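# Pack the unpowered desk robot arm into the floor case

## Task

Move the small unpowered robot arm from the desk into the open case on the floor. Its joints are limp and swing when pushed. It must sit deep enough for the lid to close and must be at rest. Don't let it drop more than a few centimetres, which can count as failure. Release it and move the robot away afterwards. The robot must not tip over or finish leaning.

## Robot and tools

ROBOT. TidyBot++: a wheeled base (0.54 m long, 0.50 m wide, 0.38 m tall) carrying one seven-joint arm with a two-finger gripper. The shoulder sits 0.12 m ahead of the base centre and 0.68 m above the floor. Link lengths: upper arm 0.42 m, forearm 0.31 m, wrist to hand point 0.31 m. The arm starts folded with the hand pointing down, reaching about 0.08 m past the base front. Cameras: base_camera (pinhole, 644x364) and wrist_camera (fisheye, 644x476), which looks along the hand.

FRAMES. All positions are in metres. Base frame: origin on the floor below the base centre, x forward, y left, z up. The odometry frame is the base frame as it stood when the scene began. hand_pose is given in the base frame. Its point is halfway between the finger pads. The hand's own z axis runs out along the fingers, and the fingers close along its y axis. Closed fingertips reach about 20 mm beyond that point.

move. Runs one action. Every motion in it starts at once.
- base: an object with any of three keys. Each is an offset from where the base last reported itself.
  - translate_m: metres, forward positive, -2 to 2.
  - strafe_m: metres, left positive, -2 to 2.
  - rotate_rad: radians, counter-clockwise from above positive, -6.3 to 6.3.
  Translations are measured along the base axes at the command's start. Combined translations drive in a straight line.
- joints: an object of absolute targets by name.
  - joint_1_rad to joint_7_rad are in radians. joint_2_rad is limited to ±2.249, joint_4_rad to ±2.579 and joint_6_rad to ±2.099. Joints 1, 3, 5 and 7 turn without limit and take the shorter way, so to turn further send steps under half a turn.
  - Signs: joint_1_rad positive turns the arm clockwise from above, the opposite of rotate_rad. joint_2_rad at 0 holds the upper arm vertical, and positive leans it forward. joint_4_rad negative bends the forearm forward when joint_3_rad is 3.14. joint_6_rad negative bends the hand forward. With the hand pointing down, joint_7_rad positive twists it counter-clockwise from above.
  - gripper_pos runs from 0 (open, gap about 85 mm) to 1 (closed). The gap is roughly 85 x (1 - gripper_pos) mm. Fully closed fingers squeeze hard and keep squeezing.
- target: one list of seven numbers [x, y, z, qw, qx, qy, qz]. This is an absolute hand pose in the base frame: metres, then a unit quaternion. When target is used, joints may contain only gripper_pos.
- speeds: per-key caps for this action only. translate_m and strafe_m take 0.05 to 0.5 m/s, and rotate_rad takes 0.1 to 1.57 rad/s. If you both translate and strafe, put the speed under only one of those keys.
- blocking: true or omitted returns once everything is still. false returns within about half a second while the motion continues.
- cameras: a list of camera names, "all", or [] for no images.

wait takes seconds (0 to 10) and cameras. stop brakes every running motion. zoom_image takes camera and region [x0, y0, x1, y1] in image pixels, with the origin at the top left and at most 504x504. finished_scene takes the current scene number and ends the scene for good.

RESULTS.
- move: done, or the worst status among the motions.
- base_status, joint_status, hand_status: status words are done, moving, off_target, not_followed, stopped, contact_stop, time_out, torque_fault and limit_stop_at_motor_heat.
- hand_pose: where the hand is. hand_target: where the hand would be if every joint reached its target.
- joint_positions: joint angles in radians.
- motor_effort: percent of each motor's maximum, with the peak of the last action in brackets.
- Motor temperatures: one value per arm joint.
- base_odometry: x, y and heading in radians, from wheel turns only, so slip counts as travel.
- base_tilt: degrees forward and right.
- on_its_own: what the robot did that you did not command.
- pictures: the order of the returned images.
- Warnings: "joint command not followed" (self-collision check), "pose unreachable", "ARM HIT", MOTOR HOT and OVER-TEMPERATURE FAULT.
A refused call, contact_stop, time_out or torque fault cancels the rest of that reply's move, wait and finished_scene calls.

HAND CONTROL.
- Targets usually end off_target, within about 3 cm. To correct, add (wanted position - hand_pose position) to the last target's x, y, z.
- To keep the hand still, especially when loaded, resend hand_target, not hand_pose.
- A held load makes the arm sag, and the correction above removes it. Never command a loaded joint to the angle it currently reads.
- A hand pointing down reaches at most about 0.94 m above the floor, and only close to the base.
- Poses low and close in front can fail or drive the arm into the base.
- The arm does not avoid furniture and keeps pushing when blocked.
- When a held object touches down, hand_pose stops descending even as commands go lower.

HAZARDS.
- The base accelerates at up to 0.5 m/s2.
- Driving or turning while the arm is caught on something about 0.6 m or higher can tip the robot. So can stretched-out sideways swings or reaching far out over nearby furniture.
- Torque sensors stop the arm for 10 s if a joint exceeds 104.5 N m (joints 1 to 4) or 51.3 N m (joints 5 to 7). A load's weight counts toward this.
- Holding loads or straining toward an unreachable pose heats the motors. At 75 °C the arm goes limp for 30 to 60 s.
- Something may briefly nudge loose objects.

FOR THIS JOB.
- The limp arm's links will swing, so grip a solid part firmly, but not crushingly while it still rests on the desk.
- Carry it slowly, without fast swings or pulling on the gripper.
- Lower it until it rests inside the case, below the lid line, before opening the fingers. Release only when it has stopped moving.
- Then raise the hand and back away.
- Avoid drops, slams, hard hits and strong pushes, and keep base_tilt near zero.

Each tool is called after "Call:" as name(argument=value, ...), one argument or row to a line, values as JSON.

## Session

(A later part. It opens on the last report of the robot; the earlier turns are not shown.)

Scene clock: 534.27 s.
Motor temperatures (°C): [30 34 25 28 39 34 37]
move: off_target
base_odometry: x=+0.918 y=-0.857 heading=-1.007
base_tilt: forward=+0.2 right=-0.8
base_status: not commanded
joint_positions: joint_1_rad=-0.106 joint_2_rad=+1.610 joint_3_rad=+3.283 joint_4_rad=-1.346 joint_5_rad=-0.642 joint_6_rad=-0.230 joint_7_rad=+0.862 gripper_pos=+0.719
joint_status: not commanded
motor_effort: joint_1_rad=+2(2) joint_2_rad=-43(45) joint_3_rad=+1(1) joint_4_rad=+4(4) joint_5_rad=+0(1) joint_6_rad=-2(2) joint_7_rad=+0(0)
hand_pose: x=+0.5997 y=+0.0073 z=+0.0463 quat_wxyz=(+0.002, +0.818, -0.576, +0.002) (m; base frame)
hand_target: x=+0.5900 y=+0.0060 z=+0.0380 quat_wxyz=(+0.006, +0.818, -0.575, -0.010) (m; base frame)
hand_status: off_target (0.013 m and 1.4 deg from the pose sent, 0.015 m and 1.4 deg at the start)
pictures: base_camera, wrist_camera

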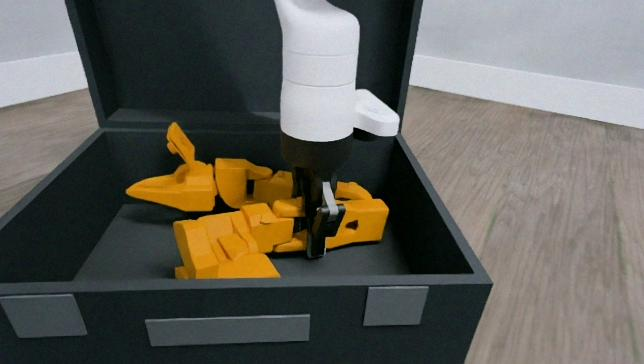

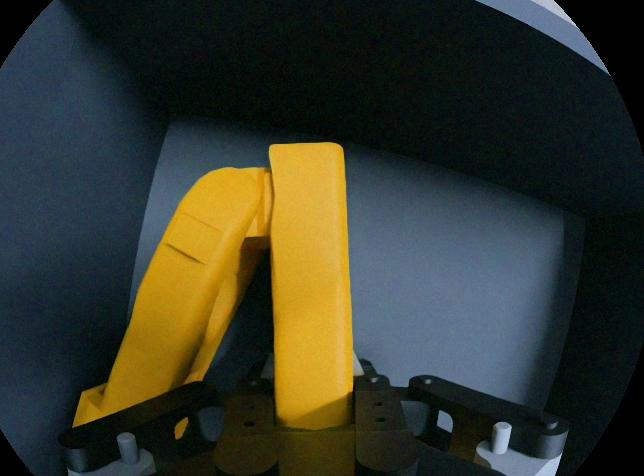

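Call:
move(
  joints={"gripper_pos": 0.69},
  cameras=[],
)

Call:
move(
  joints={"gripper_pos": 0.62},
)

Scene clock: 537.13 s.
Motor temperatures (°C): [30 34 25 28 39 34 37]
move: done
base_odometry: x=+0.918 y=-0.857 heading=-1.007
base_tilt: forward=+0.2 right=-0.8
base_status: not commanded
joint_positions: joint_1_rad=-0.106 joint_2_rad=+1.610 joint_3_rad=+3.283 joint_4_rad=-1.346 joint_5_rad=-0.642 joint_6_rad=-0.230 joint_7_rad=+0.862 gripper_pos=+0.690
joint_status: all done
motor_effort: joint_1_rad=+2(2) joint_2_rad=-42(44) joint_3_rad=+2(2) joint_4_rad=+4(4) joint_5_rad=+0(1) joint_6_rad=+0(3) joint_7_rad=+0(0)
hand_pose: x=+0.5999 y=+0.0072 z=+0.0463 quat_wxyz=(+0.002, +0.818, -0.576, +0.002) (m; base frame)
hand_target: x=+0.5900 y=+0.0060 z=+0.0380 quat_wxyz=(+0.006, +0.818, -0.575, -0.010) (m; base frame)
hand_status: not commanded
pictures: none
No camera images: "cameras" was empty.

Scene clock: 537.60 s.
Motor temperatures (°C): [30 34 25 28 39 34 37]
move: done
base_odometry: x=+0.918 y=-0.857 heading=-1.007
base_tilt: forward=+0.2 right=-0.8
base_status: not commanded
joint_positions: joint_1_rad=-0.106 joint_2_rad=+1.610 joint_3_rad=+3.283 joint_4_rad=-1.342 joint_5_rad=-0.642 joint_6_rad=-0.230 joint_7_rad=+0.862 gripper_pos=+0.620
joint_status: all done
motor_effort: joint_1_rad=+1(2) joint_2_rad=-41(41) joint_3_rad=+1(2) joint_4_rad=+4(4) joint_5_rad=+0(1) joint_6_rad=-1(1) joint_7_rad=+0(0)
hand_pose: x=+0.6017 y=+0.0075 z=+0.0465 quat_wxyz=(+0.001, +0.818, -0.575, +0.003) (m; base frame)
hand_target: x=+0.5900 y=+0.0060 z=+0.0380 quat_wxyz=(+0.006, +0.818, -0.575, -0.010) (m; base frame)
hand_status: not commanded
pictures: base_camera, wrist_camera

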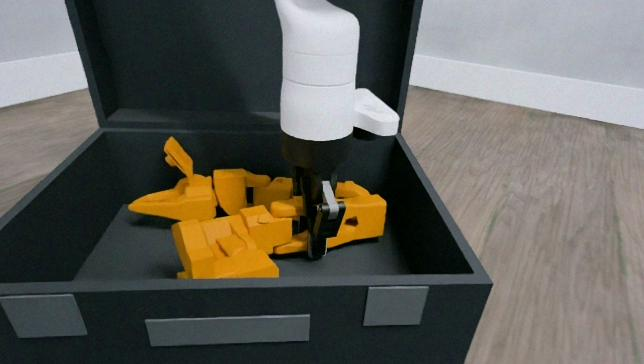

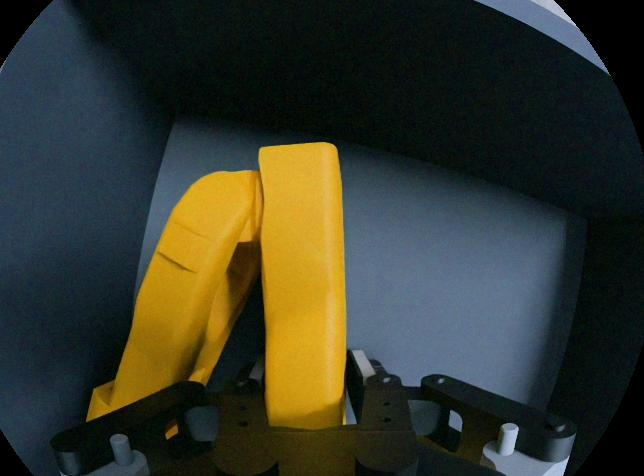

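Call:
move(
  joints={"gripper_pos": 0.5},
  cameras=[],
)

Call:
move(
  joints={"gripper_pos": 0.38},
)

Scene clock: 540.60 s.
Motor temperatures (°C): [30 34 25 28 39 34 37]
move: done
base_odometry: x=+0.918 y=-0.857 heading=-1.007
base_tilt: forward=+0.2 right=-0.8
base_status: not commanded
joint_positions: joint_1_rad=-0.105 joint_2_rad=+1.610 joint_3_rad=+3.283 joint_4_rad=-1.342 joint_5_rad=-0.642 joint_6_rad=-0.230 joint_7_rad=+0.862 gripper_pos=+0.500
joint_status: all done
motor_effort: joint_1_rad=+1(1) joint_2_rad=-41(43) joint_3_rad=+1(2) joint_4_rad=+4(5) joint_5_rad=-1(1) joint_6_rad=+0(2) joint_7_rad=+0(0)
hand_pose: x=+0.6017 y=+0.0072 z=+0.0465 quat_wxyz=(+0.001, +0.818, -0.576, +0.003) (m; base frame)
hand_target: x=+0.5900 y=+0.0060 z=+0.0380 quat_wxyz=(+0.006, +0.818, -0.575, -0.010) (m; base frame)
hand_status: not commanded
pictures: none
No camera images: "cameras" was empty.

Scene clock: 541.13 s.
Motor temperatures (°C): [30 34 25 28 39 34 37]
move: done
base_odometry: x=+0.918 y=-0.857 heading=-1.007
base_tilt: forward=+0.2 right=-0.8
base_status: not commanded
joint_positions: joint_1_rad=-0.105 joint_2_rad=+1.610 joint_3_rad=+3.283 joint_4_rad=-1.343 joint_5_rad=-0.642 joint_6_rad=-0.230 joint_7_rad=+0.862 gripper_pos=+0.380
joint_status: all done
motor_effort: joint_1_rad=+1(1) joint_2_rad=-42(44) joint_3_rad=+2(2) joint_4_rad=+5(8) joint_5_rad=+0(1) joint_6_rad=+0(2) joint_7_rad=+0(0)
hand_pose: x=+0.6010 y=+0.0070 z=+0.0463 quat_wxyz=(+0.001, +0.818, -0.576, +0.002) (m; base frame)
hand_target: x=+0.5900 y=+0.0060 z=+0.0380 quat_wxyz=(+0.006, +0.818, -0.575, -0.010) (m; base frame)
hand_status: not commanded
pictures: base_camera, wrist_camera

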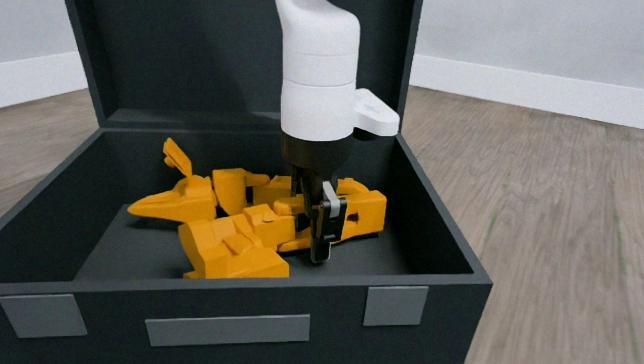

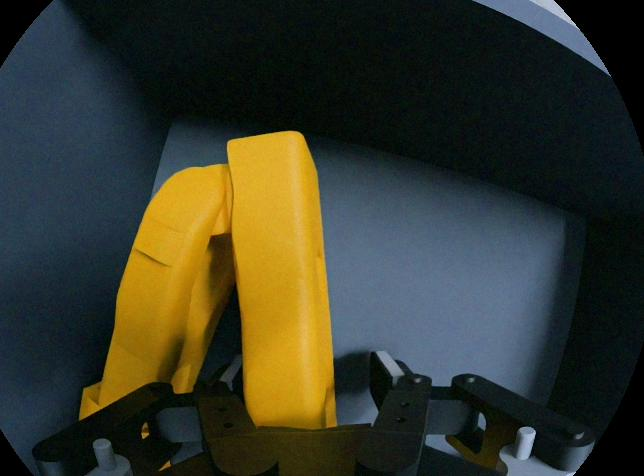

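Call:
move(
  target=[0.593, 0.006, 0.085, 0.006, 0.819, -0.575, -0.010],
)

Call:
move(
  target=[0.590, 0.006, 0.14, 0.006, 0.819, -0.575, -0.010],
)

Scene clock: 545.33 s.
Motor temperatures (°C): [30 34 25 28 39 34 37]
move: off_target
base_odometry: x=+0.918 y=-0.857 heading=-1.007
base_tilt: forward=+0.2 right=-0.8
base_status: not commanded
joint_positions: joint_1_rad=-0.105 joint_2_rad=+1.514 joint_3_rad=+3.283 joint_4_rad=-1.423 joint_5_rad=-0.642 joint_6_rad=-0.230 joint_7_rad=+0.862 gripper_pos=+0.380
joint_status: not commanded
motor_effort: joint_1_rad=+1(2) joint_2_rad=-41(43) joint_3_rad=+2(2) joint_4_rad=+3(5) joint_5_rad=+0(1) joint_6_rad=+0(2) joint_7_rad=+0(0)
hand_pose: x=+0.6110 y=+0.0074 z=+0.0881 quat_wxyz=(-0.005, +0.814, -0.580, +0.009) (m; base frame)
hand_target: x=+0.5930 y=+0.0060 z=+0.0850 quat_wxyz=(+0.006, +0.818, -0.575, -0.010) (m; base frame)
hand_status: off_target (0.018 m and 2.6 deg from the pose sent, 0.040 m and 1.5 deg at the start)
pictures: base_camera, wrist_camera

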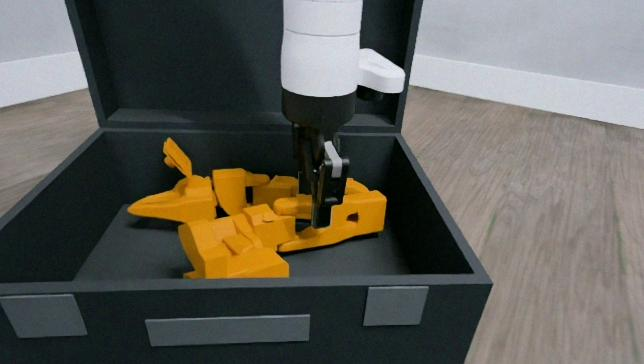

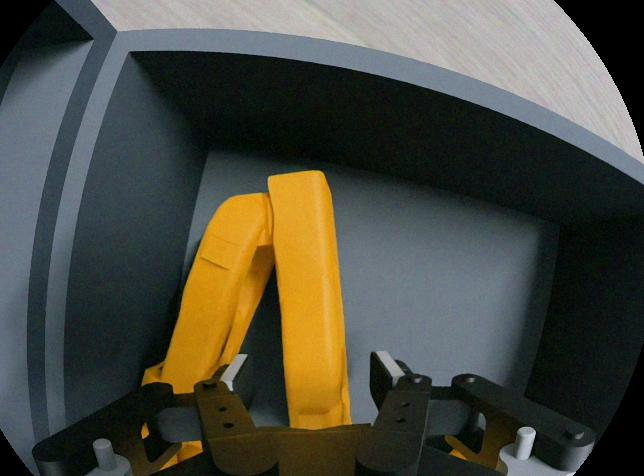

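Scene clock: 546.60 s.
Motor temperatures (°C): [30 34 25 27 39 34 37]
move: off_target
base_odometry: x=+0.918 y=-0.857 heading=-1.007
base_tilt: forward=+0.2 right=-0.8
base_status: not commanded
joint_positions: joint_1_rad=-0.105 joint_2_rad=+1.385 joint_3_rad=+3.283 joint_4_rad=-1.542 joint_5_rad=-0.642 joint_6_rad=-0.233 joint_7_rad=+0.862 gripper_pos=+0.380
joint_status: not commanded
motor_effort: joint_1_rad=+1(2) joint_2_rad=-41(43) joint_3_rad=+1(2) joint_4_rad=+4(4) joint_5_rad=-1(1) joint_6_rad=-2(2) joint_7_rad=+0(0)
hand_pose: x=+0.6107 y=+0.0079 z=+0.1427 quat_wxyz=(-0.009, +0.809, -0.587, +0.011) (m; base frame)
hand_target: x=+0.5900 y=+0.0060 z=+0.1400 quat_wxyz=(+0.006, +0.818, -0.575, -0.010) (m; base frame)
hand_status: off_target (0.021 m and 3.5 deg from the pose sent, 0.056 m and 2.6 deg at the start)
pictures: base_camera, wrist_camera

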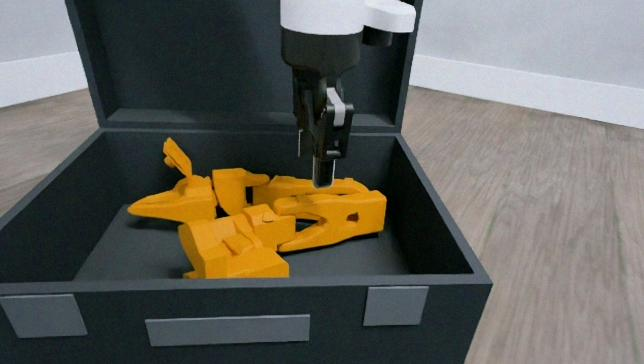

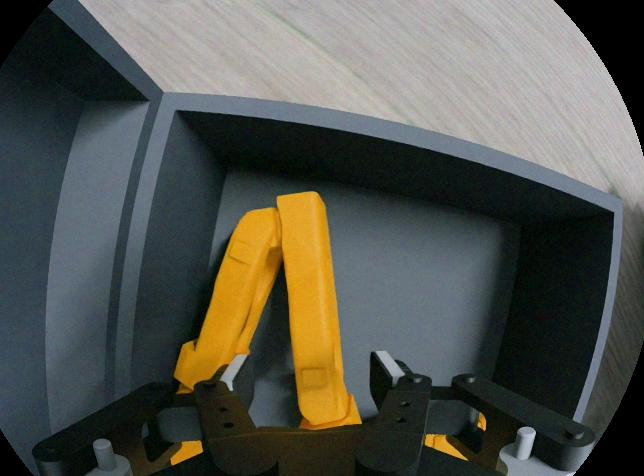

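Call:
move(
  target=[0.560, 0.02, 0.30, 0.006, 0.90, -0.42, -0.010],
  cameras=[],
)

Call:
move(
  target=[0.53, 0.06, 0.43, 0.006, 1.0, 0.0, -0.010],
)

Call:
zoom_image(
  camera="wrist_camera",
  region=[100, 0, 604, 476],
)

Call:
zoom_image(
  camera="base_camera",
  region=[80, 90, 420, 300],
)

Scene clock: 554.30 s.
Motor temperatures (°C): [30 35 25 27 39 34 37]
move: off_target
base_odometry: x=+0.918 y=-0.857 heading=-1.007
base_tilt: forward=+0.2 right=-0.8
base_status: not commanded
joint_positions: joint_1_rad=-0.144 joint_2_rad=+1.001 joint_3_rad=+3.292 joint_4_rad=-1.828 joint_5_rad=-0.470 joint_6_rad=-0.316 joint_7_rad=+0.983 gripper_pos=+0.380
joint_status: not commanded
motor_effort: joint_1_rad=+1(2) joint_2_rad=-37(43) joint_3_rad=+1(2) joint_4_rad=+6(6) joint_5_rad=+0(1) joint_6_rad=-1(2) joint_7_rad=+0(0)
hand_pose: x=+0.5809 y=+0.0260 z=+0.2997 quat_wxyz=(-0.015, +0.884, -0.466, +0.010) (m; base frame)
hand_target: x=+0.5600 y=+0.0200 z=+0.3000 quat_wxyz=(+0.006, +0.906, -0.423, -0.010) (m; base frame)
hand_status: off_target (0.022 m and 6.5 deg from the pose sent, 0.166 m and 22.1 deg at the start)
pictures: none
No camera images: "cameras" was empty.

Scene clock: 556.07 s.
Motor temperatures (°C): [30 35 25 27 39 34 37]
move: off_target
base_odometry: x=+0.918 y=-0.857 heading=-1.007
base_tilt: forward=+0.2 right=-0.8
base_status: not commanded
joint_positions: joint_1_rad=-0.161 joint_2_rad=+0.673 joint_3_rad=+3.190 joint_4_rad=-1.922 joint_5_rad=-0.083 joint_6_rad=-0.514 joint_7_rad=+1.406 gripper_pos=+0.380
joint_status: not commanded
motor_effort: joint_1_rad=+1(2) joint_2_rad=-32(39) joint_3_rad=+0(1) joint_4_rad=+10(10) joint_5_rad=+0(1) joint_6_rad=+0(2) joint_7_rad=+0(0)
hand_pose: x=+0.5520 y=+0.0600 z=+0.4311 quat_wxyz=(-0.008, +0.998, -0.057, +0.016) (m; base frame)
hand_target: x=+0.5300 y=+0.0600 z=+0.4300 quat_wxyz=(+0.006, +1.000, +0.000, -0.010) (m; base frame)
hand_status: off_target (0.022 m and 7.3 deg from the pose sent, 0.144 m and 55.7 deg at the start)
pictures: base_camera, wrist_camera

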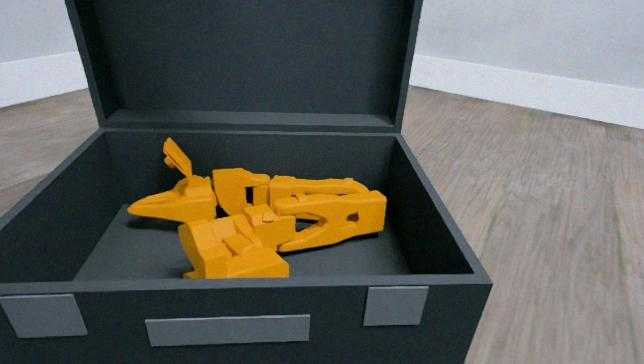

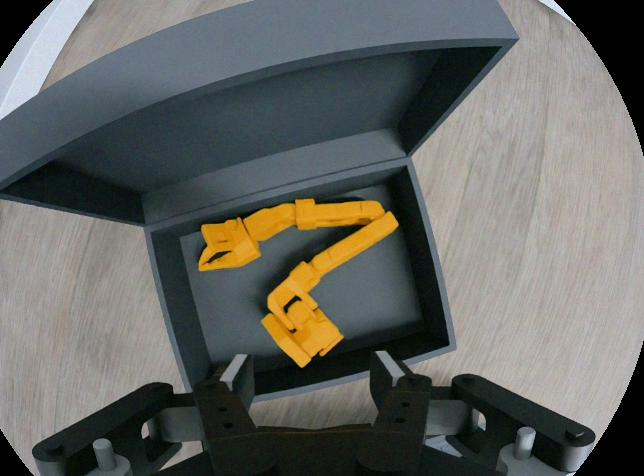

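Scaled by 1.000.

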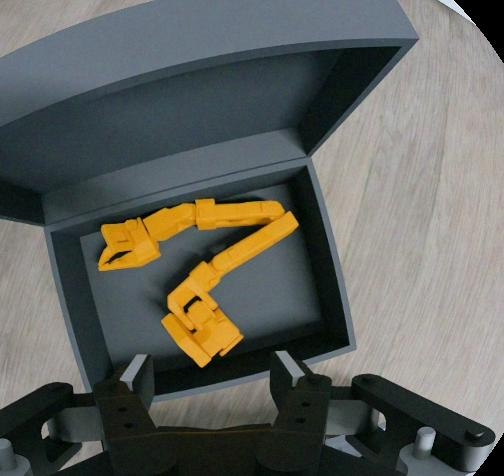

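Scaled by 1.482.

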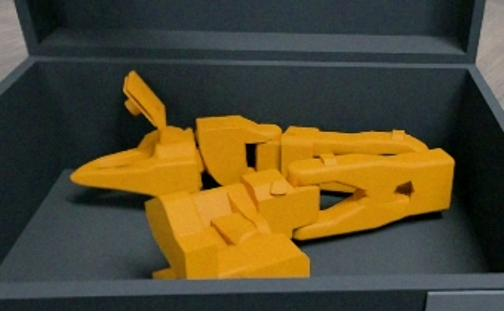

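Call:
move(
  base={"translate_m":-0.4},
  speeds={"translate_m":0.3},
  cameras=["base_camera","wrist_camera"],
)

Call:
zoom_image(
  camera="base_camera",
  region=[170, 100, 480, 364],
)

Scene clock: 566.87 s.
Motor temperatures (°C): [30 34 25 27 39 34 37]
move: done
base_odometry: x=+0.704 y=-0.519 heading=-1.007
base_tilt: forward=+0.2 right=-0.8
base_status: done
joint_positions: joint_1_rad=-0.163 joint_2_rad=+0.672 joint_3_rad=+3.188 joint_4_rad=-1.930 joint_5_rad=-0.080 joint_6_rad=-0.521 joint_7_rad=+1.407 gripper_pos=+0.380
joint_status: not commanded
motor_effort: joint_1_rad=+1(2) joint_2_rad=-32(34) joint_3_rad=-1(1) joint_4_rad=+9(11) joint_5_rad=-1(1) joint_6_rad=-1(2) joint_7_rad=+0(1)
hand_pose: x=+0.5450 y=+0.0607 z=+0.4301 quat_wxyz=(-0.007, +0.999, -0.053, +0.009) (m; base frame)
hand_target: x=+0.5300 y=+0.0600 z=+0.4300 quat_wxyz=(+0.006, +1.000, +0.000, -0.010) (m; base frame)
hand_status: not commanded
pictures: base_camera, wrist_camera

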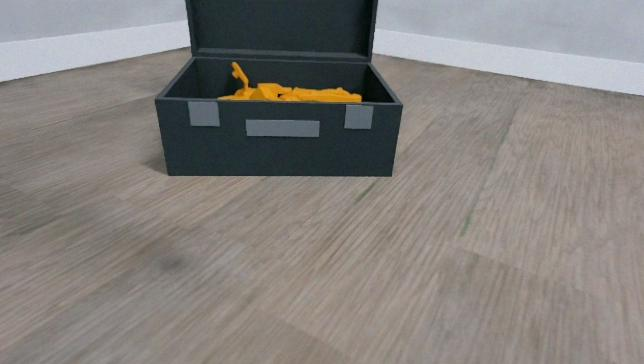

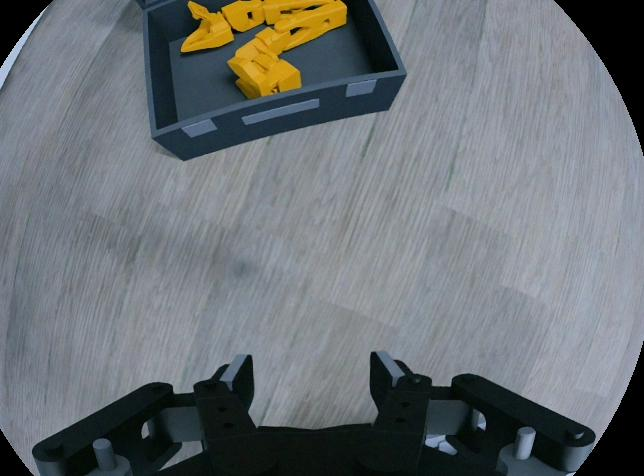

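Scaled by 1.626.

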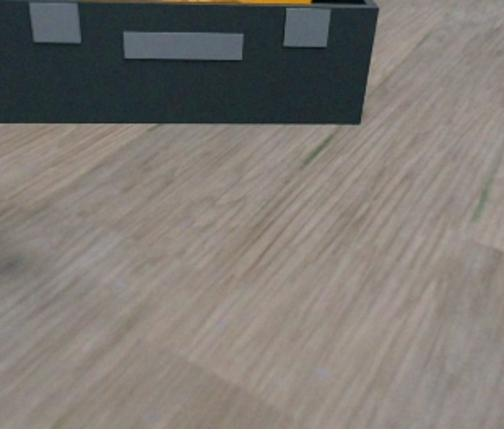

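Call:
zoom_image(
  camera="base_camera",
  region=[145, 10, 415, 180],
)

Scaled by 1.867.

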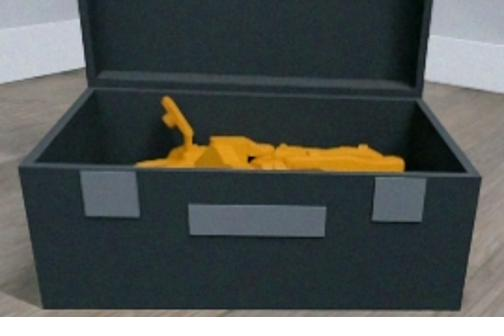

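Call:
zoom_image(
  camera="wrist_camera",
  region=[120, 0, 420, 170],
)

Scaled by 1.680.

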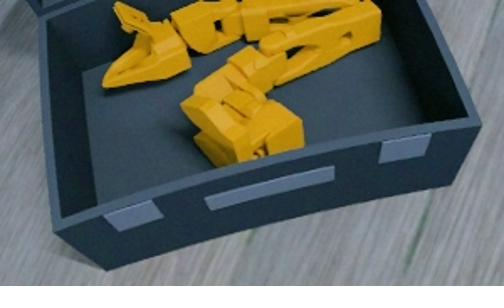

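Call:
finished_scene(
  scene=2,
)

The scene is finished: the task was done.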